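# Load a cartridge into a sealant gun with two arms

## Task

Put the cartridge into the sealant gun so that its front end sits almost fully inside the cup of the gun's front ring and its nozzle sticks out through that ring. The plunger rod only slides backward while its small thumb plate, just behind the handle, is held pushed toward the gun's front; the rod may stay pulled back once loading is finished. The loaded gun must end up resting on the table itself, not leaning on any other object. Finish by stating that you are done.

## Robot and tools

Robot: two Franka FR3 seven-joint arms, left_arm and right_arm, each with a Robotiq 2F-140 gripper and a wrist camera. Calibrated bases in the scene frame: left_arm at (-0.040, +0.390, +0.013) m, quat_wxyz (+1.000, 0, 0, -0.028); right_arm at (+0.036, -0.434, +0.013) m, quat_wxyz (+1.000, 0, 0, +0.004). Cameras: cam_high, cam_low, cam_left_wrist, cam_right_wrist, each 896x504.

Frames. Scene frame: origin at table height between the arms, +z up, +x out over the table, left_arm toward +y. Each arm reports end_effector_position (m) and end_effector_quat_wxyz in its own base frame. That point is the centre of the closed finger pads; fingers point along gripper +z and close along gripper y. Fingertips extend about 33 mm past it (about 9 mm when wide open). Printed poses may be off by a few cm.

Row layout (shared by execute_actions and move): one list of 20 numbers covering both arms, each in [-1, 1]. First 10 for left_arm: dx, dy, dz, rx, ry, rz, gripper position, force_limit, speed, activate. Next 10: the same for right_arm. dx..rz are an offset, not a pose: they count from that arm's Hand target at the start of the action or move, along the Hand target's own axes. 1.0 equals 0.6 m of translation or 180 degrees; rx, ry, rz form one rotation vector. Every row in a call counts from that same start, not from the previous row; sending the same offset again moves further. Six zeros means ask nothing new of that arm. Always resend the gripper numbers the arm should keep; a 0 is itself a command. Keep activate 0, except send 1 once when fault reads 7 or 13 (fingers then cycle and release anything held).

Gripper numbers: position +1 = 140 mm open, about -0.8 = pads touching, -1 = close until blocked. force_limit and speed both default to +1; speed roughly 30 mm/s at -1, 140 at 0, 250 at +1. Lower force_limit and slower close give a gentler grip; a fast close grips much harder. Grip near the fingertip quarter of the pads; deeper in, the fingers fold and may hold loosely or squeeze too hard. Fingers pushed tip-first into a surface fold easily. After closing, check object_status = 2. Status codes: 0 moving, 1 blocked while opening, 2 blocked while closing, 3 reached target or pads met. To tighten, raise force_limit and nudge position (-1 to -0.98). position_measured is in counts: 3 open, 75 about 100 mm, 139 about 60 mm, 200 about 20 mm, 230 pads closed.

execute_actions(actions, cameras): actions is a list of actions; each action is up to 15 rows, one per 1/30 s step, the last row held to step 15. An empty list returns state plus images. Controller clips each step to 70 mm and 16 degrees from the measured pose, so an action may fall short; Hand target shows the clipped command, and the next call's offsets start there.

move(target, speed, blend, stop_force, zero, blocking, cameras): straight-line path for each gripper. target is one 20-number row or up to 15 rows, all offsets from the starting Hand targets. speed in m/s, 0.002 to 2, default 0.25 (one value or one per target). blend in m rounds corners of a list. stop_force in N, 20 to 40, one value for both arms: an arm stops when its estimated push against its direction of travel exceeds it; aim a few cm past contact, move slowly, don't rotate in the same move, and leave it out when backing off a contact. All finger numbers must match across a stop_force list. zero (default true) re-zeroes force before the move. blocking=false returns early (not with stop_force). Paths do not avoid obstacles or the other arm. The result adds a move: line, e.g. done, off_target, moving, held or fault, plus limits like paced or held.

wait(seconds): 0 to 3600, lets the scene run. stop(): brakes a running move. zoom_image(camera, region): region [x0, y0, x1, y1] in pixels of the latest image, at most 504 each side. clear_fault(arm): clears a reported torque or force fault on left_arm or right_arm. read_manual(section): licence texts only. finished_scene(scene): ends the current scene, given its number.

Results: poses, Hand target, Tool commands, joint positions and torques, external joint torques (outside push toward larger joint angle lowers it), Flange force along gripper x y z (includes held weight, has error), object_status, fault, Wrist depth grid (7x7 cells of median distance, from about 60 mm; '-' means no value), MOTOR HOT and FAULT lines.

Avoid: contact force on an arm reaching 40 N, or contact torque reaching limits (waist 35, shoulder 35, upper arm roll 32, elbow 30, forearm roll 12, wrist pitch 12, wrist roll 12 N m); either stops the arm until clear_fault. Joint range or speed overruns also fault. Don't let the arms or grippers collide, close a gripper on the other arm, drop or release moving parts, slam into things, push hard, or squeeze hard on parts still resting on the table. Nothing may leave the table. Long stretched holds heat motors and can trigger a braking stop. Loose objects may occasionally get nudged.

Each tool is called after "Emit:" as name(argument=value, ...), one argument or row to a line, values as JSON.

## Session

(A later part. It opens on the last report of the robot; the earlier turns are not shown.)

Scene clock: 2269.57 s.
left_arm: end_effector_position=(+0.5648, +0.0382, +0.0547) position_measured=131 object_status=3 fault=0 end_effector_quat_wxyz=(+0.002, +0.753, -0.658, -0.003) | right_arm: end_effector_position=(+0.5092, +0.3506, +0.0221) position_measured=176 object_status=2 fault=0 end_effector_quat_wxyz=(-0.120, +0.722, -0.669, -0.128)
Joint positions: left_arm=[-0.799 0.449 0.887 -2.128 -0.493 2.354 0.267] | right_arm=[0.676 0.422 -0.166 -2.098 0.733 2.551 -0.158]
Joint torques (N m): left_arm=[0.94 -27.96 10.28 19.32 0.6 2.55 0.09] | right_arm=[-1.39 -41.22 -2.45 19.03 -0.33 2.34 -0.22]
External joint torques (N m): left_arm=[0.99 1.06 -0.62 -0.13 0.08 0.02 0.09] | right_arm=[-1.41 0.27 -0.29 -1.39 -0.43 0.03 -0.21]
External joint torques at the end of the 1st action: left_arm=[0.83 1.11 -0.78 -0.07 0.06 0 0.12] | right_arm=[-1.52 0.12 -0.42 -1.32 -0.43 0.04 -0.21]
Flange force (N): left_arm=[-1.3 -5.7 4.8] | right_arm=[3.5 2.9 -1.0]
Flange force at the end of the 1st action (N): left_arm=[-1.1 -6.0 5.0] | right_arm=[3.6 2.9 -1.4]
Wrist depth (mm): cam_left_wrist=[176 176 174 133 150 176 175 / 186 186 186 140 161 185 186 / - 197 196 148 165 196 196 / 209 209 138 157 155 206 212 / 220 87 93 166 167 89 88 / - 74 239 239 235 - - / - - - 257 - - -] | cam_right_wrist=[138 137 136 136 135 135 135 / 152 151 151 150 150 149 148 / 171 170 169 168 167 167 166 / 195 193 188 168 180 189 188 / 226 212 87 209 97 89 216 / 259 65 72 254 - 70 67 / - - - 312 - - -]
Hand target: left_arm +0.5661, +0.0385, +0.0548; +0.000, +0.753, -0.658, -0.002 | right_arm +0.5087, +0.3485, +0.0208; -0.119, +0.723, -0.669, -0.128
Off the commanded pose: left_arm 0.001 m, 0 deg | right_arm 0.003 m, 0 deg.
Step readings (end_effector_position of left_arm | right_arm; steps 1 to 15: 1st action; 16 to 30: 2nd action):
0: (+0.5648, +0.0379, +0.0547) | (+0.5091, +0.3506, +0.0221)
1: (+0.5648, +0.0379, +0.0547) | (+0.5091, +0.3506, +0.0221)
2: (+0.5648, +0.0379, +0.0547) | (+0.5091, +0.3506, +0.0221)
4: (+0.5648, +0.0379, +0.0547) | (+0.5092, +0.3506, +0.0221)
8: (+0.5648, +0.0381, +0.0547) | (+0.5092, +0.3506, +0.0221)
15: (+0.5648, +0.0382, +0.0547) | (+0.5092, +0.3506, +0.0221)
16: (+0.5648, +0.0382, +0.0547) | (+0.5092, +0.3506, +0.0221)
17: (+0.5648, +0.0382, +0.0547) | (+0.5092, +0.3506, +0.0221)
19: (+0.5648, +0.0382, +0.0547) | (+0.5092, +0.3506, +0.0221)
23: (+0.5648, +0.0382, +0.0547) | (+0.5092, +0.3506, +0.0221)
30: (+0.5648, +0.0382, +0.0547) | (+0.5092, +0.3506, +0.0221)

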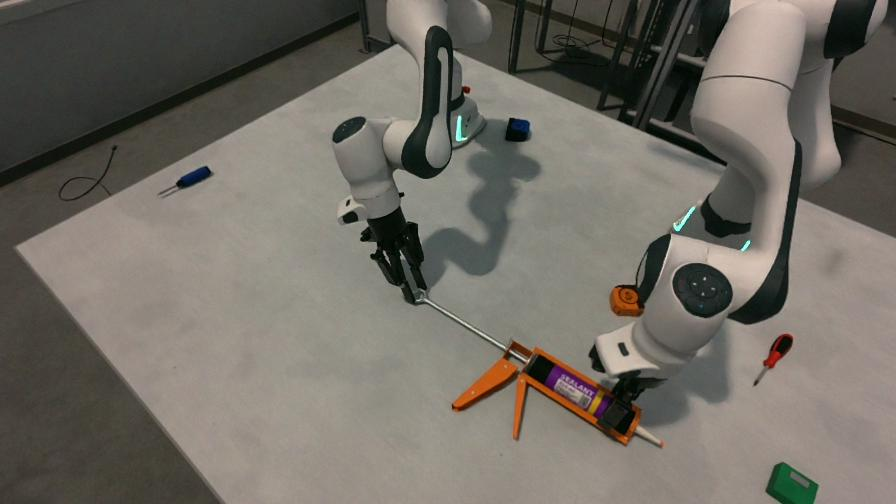

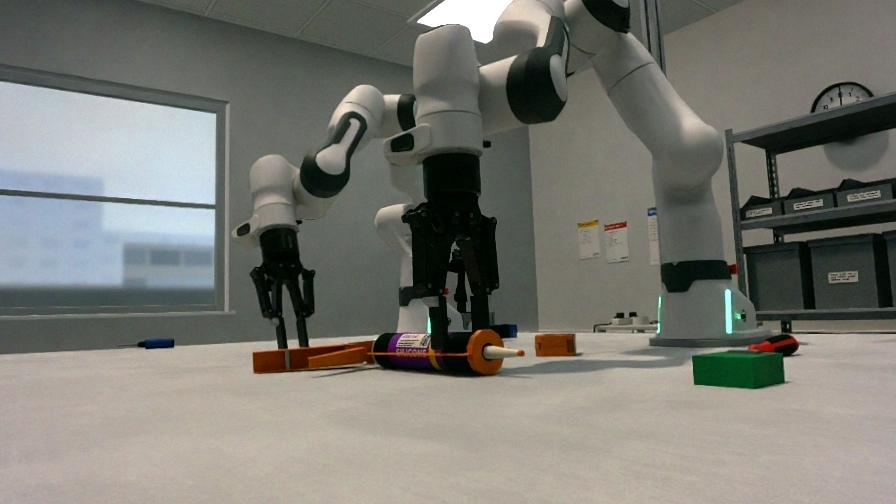

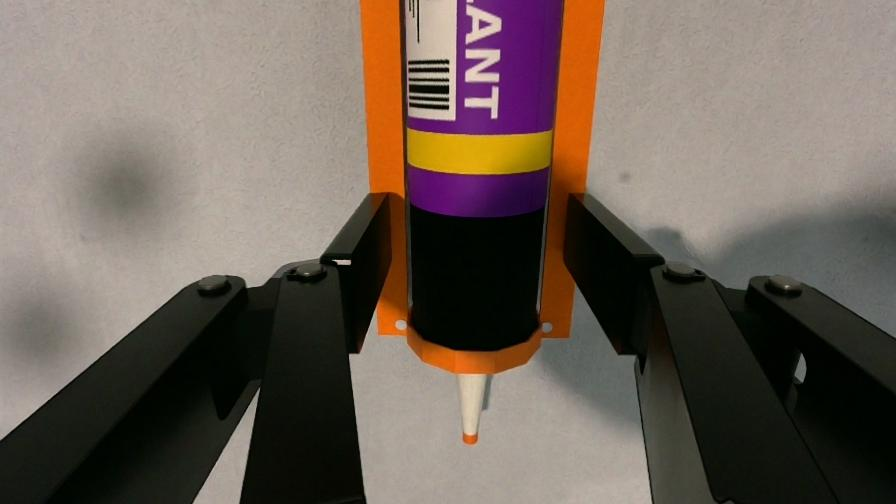

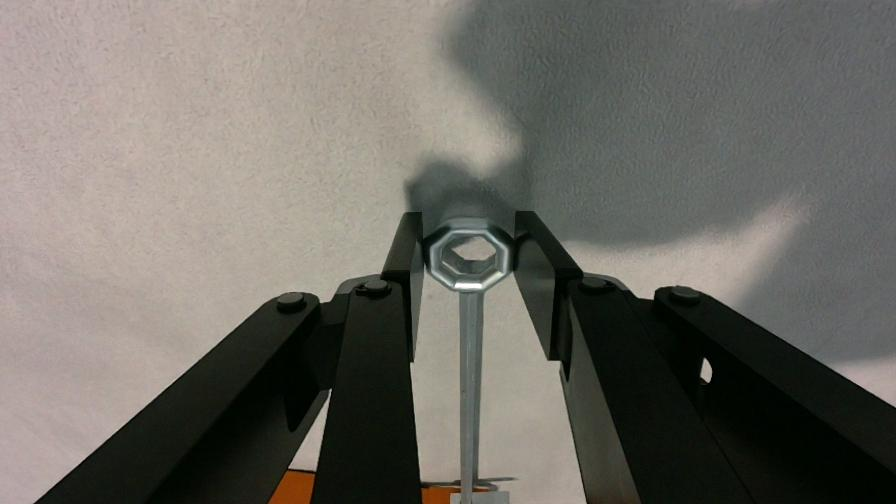

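Emit:
move(
  target=[0,0,-0.2,0,0,0,-0.02,-0.5,-1,0,0,0,0,0,0,0,-1,-0.5,-1,0],
  speed=0.15,
)

Emit:
execute_actions(
  actions=[
    [[0,0,0,0,0,0,-0.02,-0.5,-1,0,0,0,0,0,0,0,-0.0785,-1,-1,0]],
    [[0,0,0,0,0,0,-0.02,-0.5,-1,0,0,0,0,0,0,0,-0.0785,-1,-1,0]],
  ],
)

Emit:
move(
  target=[0,0,0,0,0,0,-0.02,-0.5,-1,0,0,0,-0.25,0,0,0,-0.0785,-1,-1,0],
  speed=0.15,
  cameras=["all"],
)

Emit:
zoom_image(
  camera="cam_left_wrist",
  region=[380, 200, 560, 380],
)

Emit:
zoom_image(
  camera="cam_low",
  region=[240, 310, 540, 390],
)

Emit:
zoom_image(
  camera="cam_high",
  region=[400, 280, 680, 450],
)

Scene clock: 2291.23 s.
left_arm: end_effector_position=(+0.5682, +0.0377, +0.1751) position_measured=131 object_status=3 fault=0 end_effector_quat_wxyz=(-0.001, +0.751, -0.661, +0.000) | right_arm: end_effector_position=(+0.5092, +0.3506, +0.0221) position_measured=176 object_status=2 fault=0 end_effector_quat_wxyz=(-0.120, +0.722, -0.669, -0.128)
Joint positions: left_arm=[-0.992 0.23 1.106 -2.047 -0.243 2.139 0.109] | right_arm=[0.676 0.422 -0.166 -2.098 0.733 2.551 -0.158]
Joint velocities: left_arm=[-0.001 0 0.001 0 0.001 0 -0.005] | right_arm=[within noise]
Joint torques (N m): left_arm=[0.2 -19.24 6.51 22.85 0.98 2.3 -0.22] | right_arm=[-1.37 -41.24 -2.46 19.03 -0.34 2.34 -0.19]
External joint torques (N m): left_arm=[0.24 0.66 -0.09 -0.3 0.35 -0.27 -0.22] | right_arm=[-1.3 0.04 -0.23 -1.24 -0.45 0.04 -0.18]
Flange force (N): left_arm=[0.1 -1.3 0.4] | right_arm=[3.1 3.0 -1.4]
Wrist depth (mm): cam_left_wrist=[289 286 287 247 282 281 281 / 302 305 304 260 298 304 294 / 330 323 320 272 314 318 320 / 344 342 137 338 135 333 331 / - 87 99 363 358 89 88 / - 74 - 387 386 - - / - - - 420 410 - -] | cam_right_wrist=[138 137 136 136 135 135 134 / 152 152 151 150 150 149 149 / 171 171 169 168 168 166 166 / 195 194 188 168 180 189 189 / 226 213 87 209 97 89 217 / 262 65 72 253 - 70 67 / - - - 310 - - -]
Hand target: left_arm +0.5665, +0.0382, +0.1748; +0.000, +0.753, -0.658, -0.002 | right_arm +0.5087, +0.3485, +0.0208; -0.119, +0.723, -0.669, -0.128
Off the commanded pose: left_arm 0.002 m, 0 deg | right_arm 0.003 m, 0 deg.
move: done

Scene clock: 2292.43 s.
left_arm: end_effector_position=(+0.5682, +0.0378, +0.1752) position_measured=131 object_status=3 fault=0 end_effector_quat_wxyz=(-0.001, +0.751, -0.660, +0.000) | right_arm: end_effector_position=(+0.5095, +0.3496, +0.0219) position_measured=139 object_status=3 fault=0 end_effector_quat_wxyz=(-0.120, +0.722, -0.670, -0.128)
Joint positions: left_arm=[-0.993 0.23 1.108 -2.047 -0.243 2.139 0.108] | right_arm=[0.674 0.422 -0.166 -2.099 0.733 2.551 -0.158]
Joint torques (N m): left_arm=[0.22 -19.21 6.46 22.85 0.86 2.28 -0.27] | right_arm=[-0.74 -41.88 -1.97 19.73 0.02 2.42 -0.19]
External joint torques (N m): left_arm=[0.23 0.6 -0.18 -0.27 0.23 -0.28 -0.27] | right_arm=[-0.78 -0.34 0.17 -0.71 -0.09 0.1 -0.18]
External joint torques at the end of the 1st action: left_arm=[0.35 0.44 0.37 -0.27 0.23 -0.28 -0.24] | right_arm=[-0.25 -0.35 0.38 -0.71 -0.1 0.09 -0.17]
Flange force (N): left_arm=[0.3 -1.7 0.5] | right_arm=[2.2 2.8 -0.9]
Flange force at the end of the 1st action (N): left_arm=[-0.2 -0.2 -0.3] | right_arm=[1.5 3.3 -0.8]
Wrist depth (mm): cam_left_wrist=[289 289 287 247 283 284 281 / 306 307 304 263 299 300 300 / 323 323 319 279 313 318 316 / 345 340 129 336 135 334 332 / - 87 99 364 353 89 88 / - 74 390 389 - - - / - - - 428 410 - -] | cam_right_wrist=[137 137 136 136 135 135 135 / 152 151 151 149 149 149 148 / 171 170 169 168 167 166 166 / 194 193 183 178 180 189 188 / 226 87 96 222 150 91 205 / - 67 68 263 262 64 69 / - - - 322 322 - 72]
Hand target: left_arm +0.5665, +0.0382, +0.1748; +0.000, +0.753, -0.658, -0.002 | right_arm +0.5087, +0.3485, +0.0208; -0.119, +0.723, -0.669, -0.128
Off the commanded pose: left_arm 0.002 m, 0 deg | right_arm 0.002 m, 0 deg.
Step readings (end_effector_position of left_arm | right_arm; steps 1 to 15: 1st action; 16 to 30: 2nd action):
0: (+0.5682, +0.0377, +0.1751) | (+0.5092, +0.3506, +0.0221)
1: (+0.5682, +0.0377, +0.1751) | (+0.5092, +0.3506, +0.0221)
2: (+0.5682, +0.0377, +0.1751) | (+0.5092, +0.3506, +0.0221)
4: (+0.5682, +0.0377, +0.1751) | (+0.5092, +0.3504, +0.0221)
8: (+0.5682, +0.0377, +0.1752) | (+0.5093, +0.3498, +0.0219)
15: (+0.5682, +0.0377, +0.1752) | (+0.5095, +0.3496, +0.0219)
16: (+0.5682, +0.0377, +0.1752) | (+0.5095, +0.3496, +0.0219)
17: (+0.5682, +0.0377, +0.1752) | (+0.5095, +0.3496, +0.0219)
19: (+0.5682, +0.0377, +0.1752) | (+0.5095, +0.3496, +0.0219)
23: (+0.5682, +0.0378, +0.1752) | (+0.5095, +0.3496, +0.0219)
30: (+0.5682, +0.0378, +0.1752) | (+0.5095, +0.3496, +0.0219)

Scene clock: 2294.47 s.
left_arm: end_effector_position=(+0.5682, +0.0378, +0.1753) position_measured=131 object_status=3 fault=0 end_effector_quat_wxyz=(-0.001, +0.751, -0.660, +0.000) | right_arm: end_effector_position=(+0.5142, +0.2976, +0.1630) position_measured=139 object_status=3 fault=0 end_effector_quat_wxyz=(-0.122, +0.724, -0.667, -0.127)
Joint positions: left_arm=[-0.993 0.23 1.108 -2.047 -0.243 2.139 0.108] | right_arm=[0.67 0.121 -0.283 -2.129 0.503 2.299 -0.021]
Joint velocities: left_arm=[within noise] | right_arm=[0.002 0 0 0 0 0 0.006]
Joint torques (N m): left_arm=[0.19 -19.22 6.48 22.87 0.83 2.28 -0.23] | right_arm=[-0.16 -34.57 -0.75 23.06 0.14 2.31 0.12]
External joint torques (N m): left_arm=[0.13 0.61 -0.22 -0.27 0.2 -0.3 -0.23] | right_arm=[-0.18 -0.11 0.22 -0.49 -0.45 -0.12 0.13]
Flange force (N): left_arm=[0.4 -1.8 0.5] | right_arm=[0.1 2.2 -0.9]
Wrist depth (mm): cam_left_wrist=[289 289 288 248 279 283 280 / 305 304 303 261 - 301 299 / 324 323 323 277 290 314 325 / 344 343 137 341 155 334 333 / - 87 99 362 353 89 88 / - 74 390 388 390 - - / - - - 426 - - -] | cam_right_wrist=[270 268 266 264 263 263 261 / 299 296 296 293 290 291 290 / 336 335 330 322 327 326 323 / 383 381 359 364 150 367 370 / 451 86 96 437 130 91 399 / - 67 68 487 517 64 69 / - - - 610 - - 72]
Hand target: left_arm +0.5665, +0.0382, +0.1748; +0.000, +0.753, -0.658, -0.002 | right_arm +0.5126, +0.2971, +0.1617; -0.119, +0.723, -0.669, -0.128
Off the commanded pose: left_arm 0.002 m, 0 deg | right_arm 0.002 m, 0 deg.
move: done

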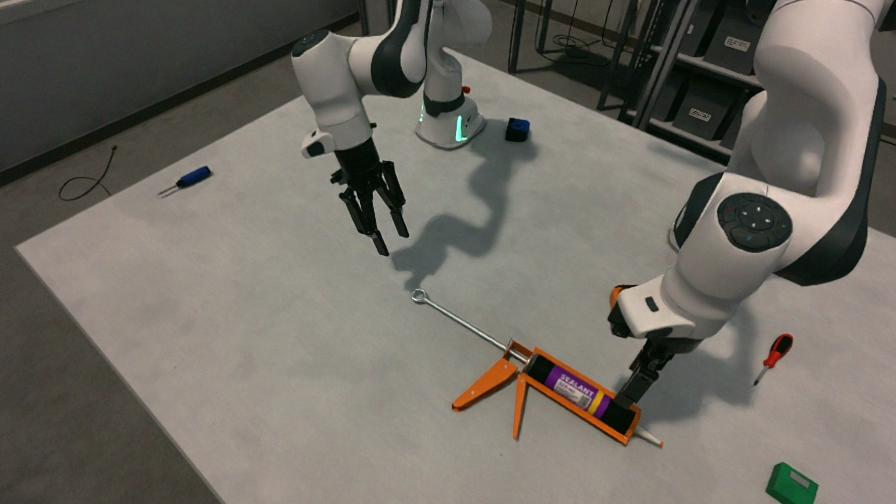

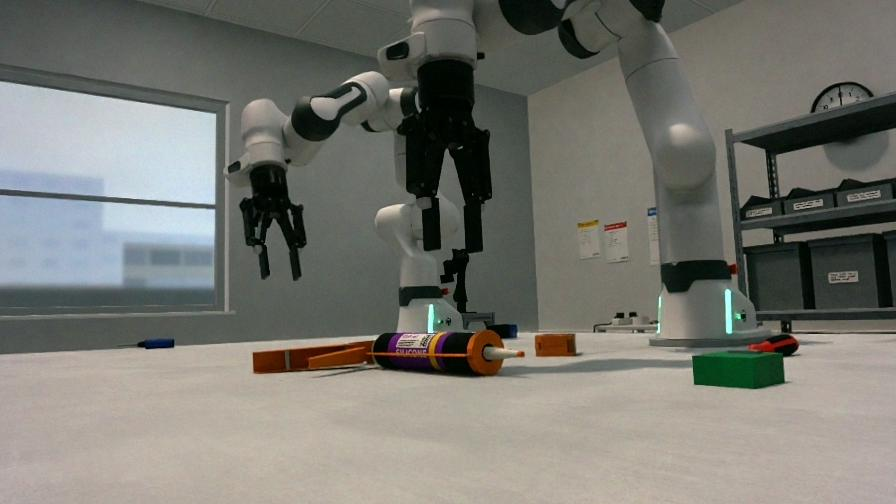

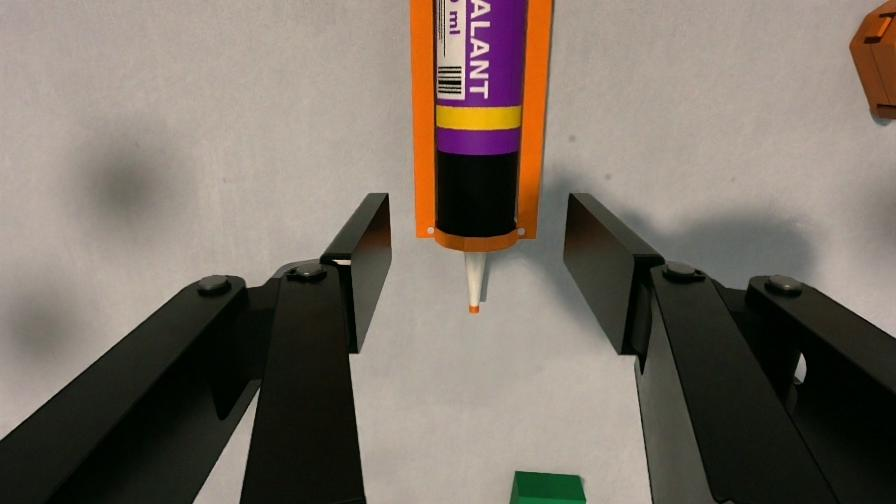

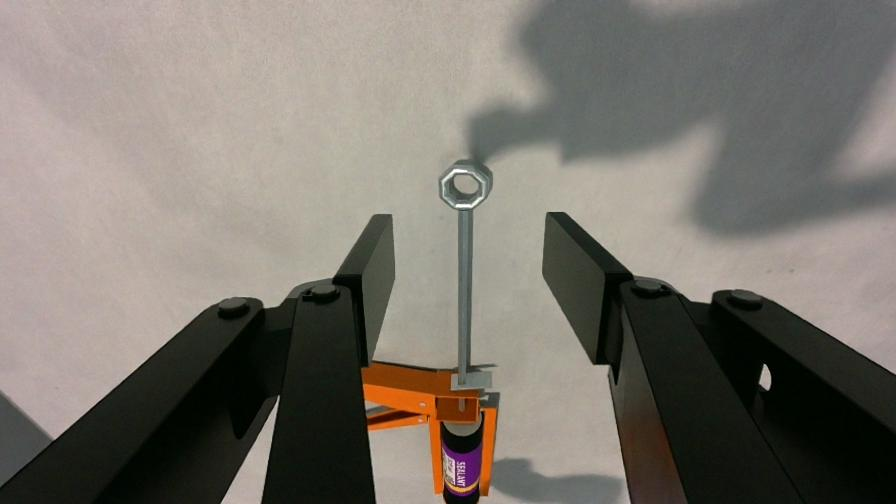

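Scaled by 2.800 from the camera's image (finer frame: 1280x720).

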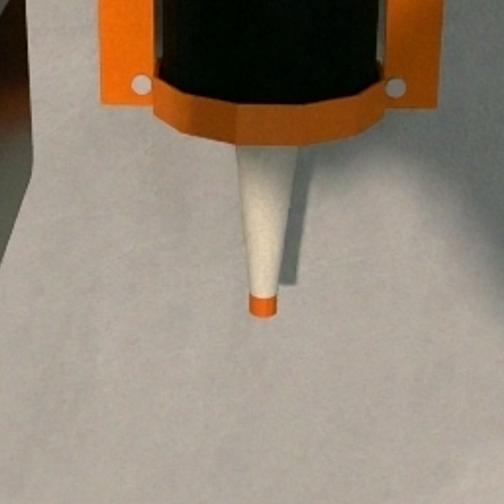

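Scaled by 1.680 from the camera's image (finer frame: 1280x720).

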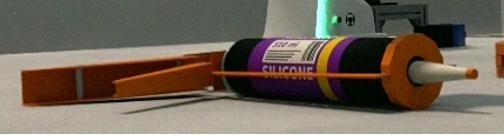

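Scaled by 1.800 from the camera's image (finer frame: 1280x720).

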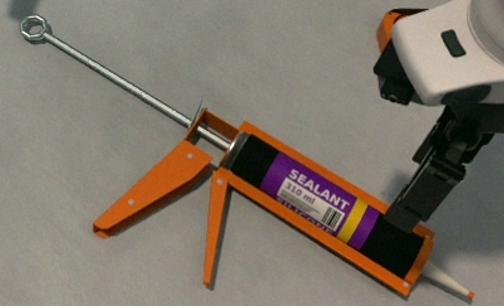

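Emit:
finished_scene(
  scene=1,
)

The scene is finished: the task was done.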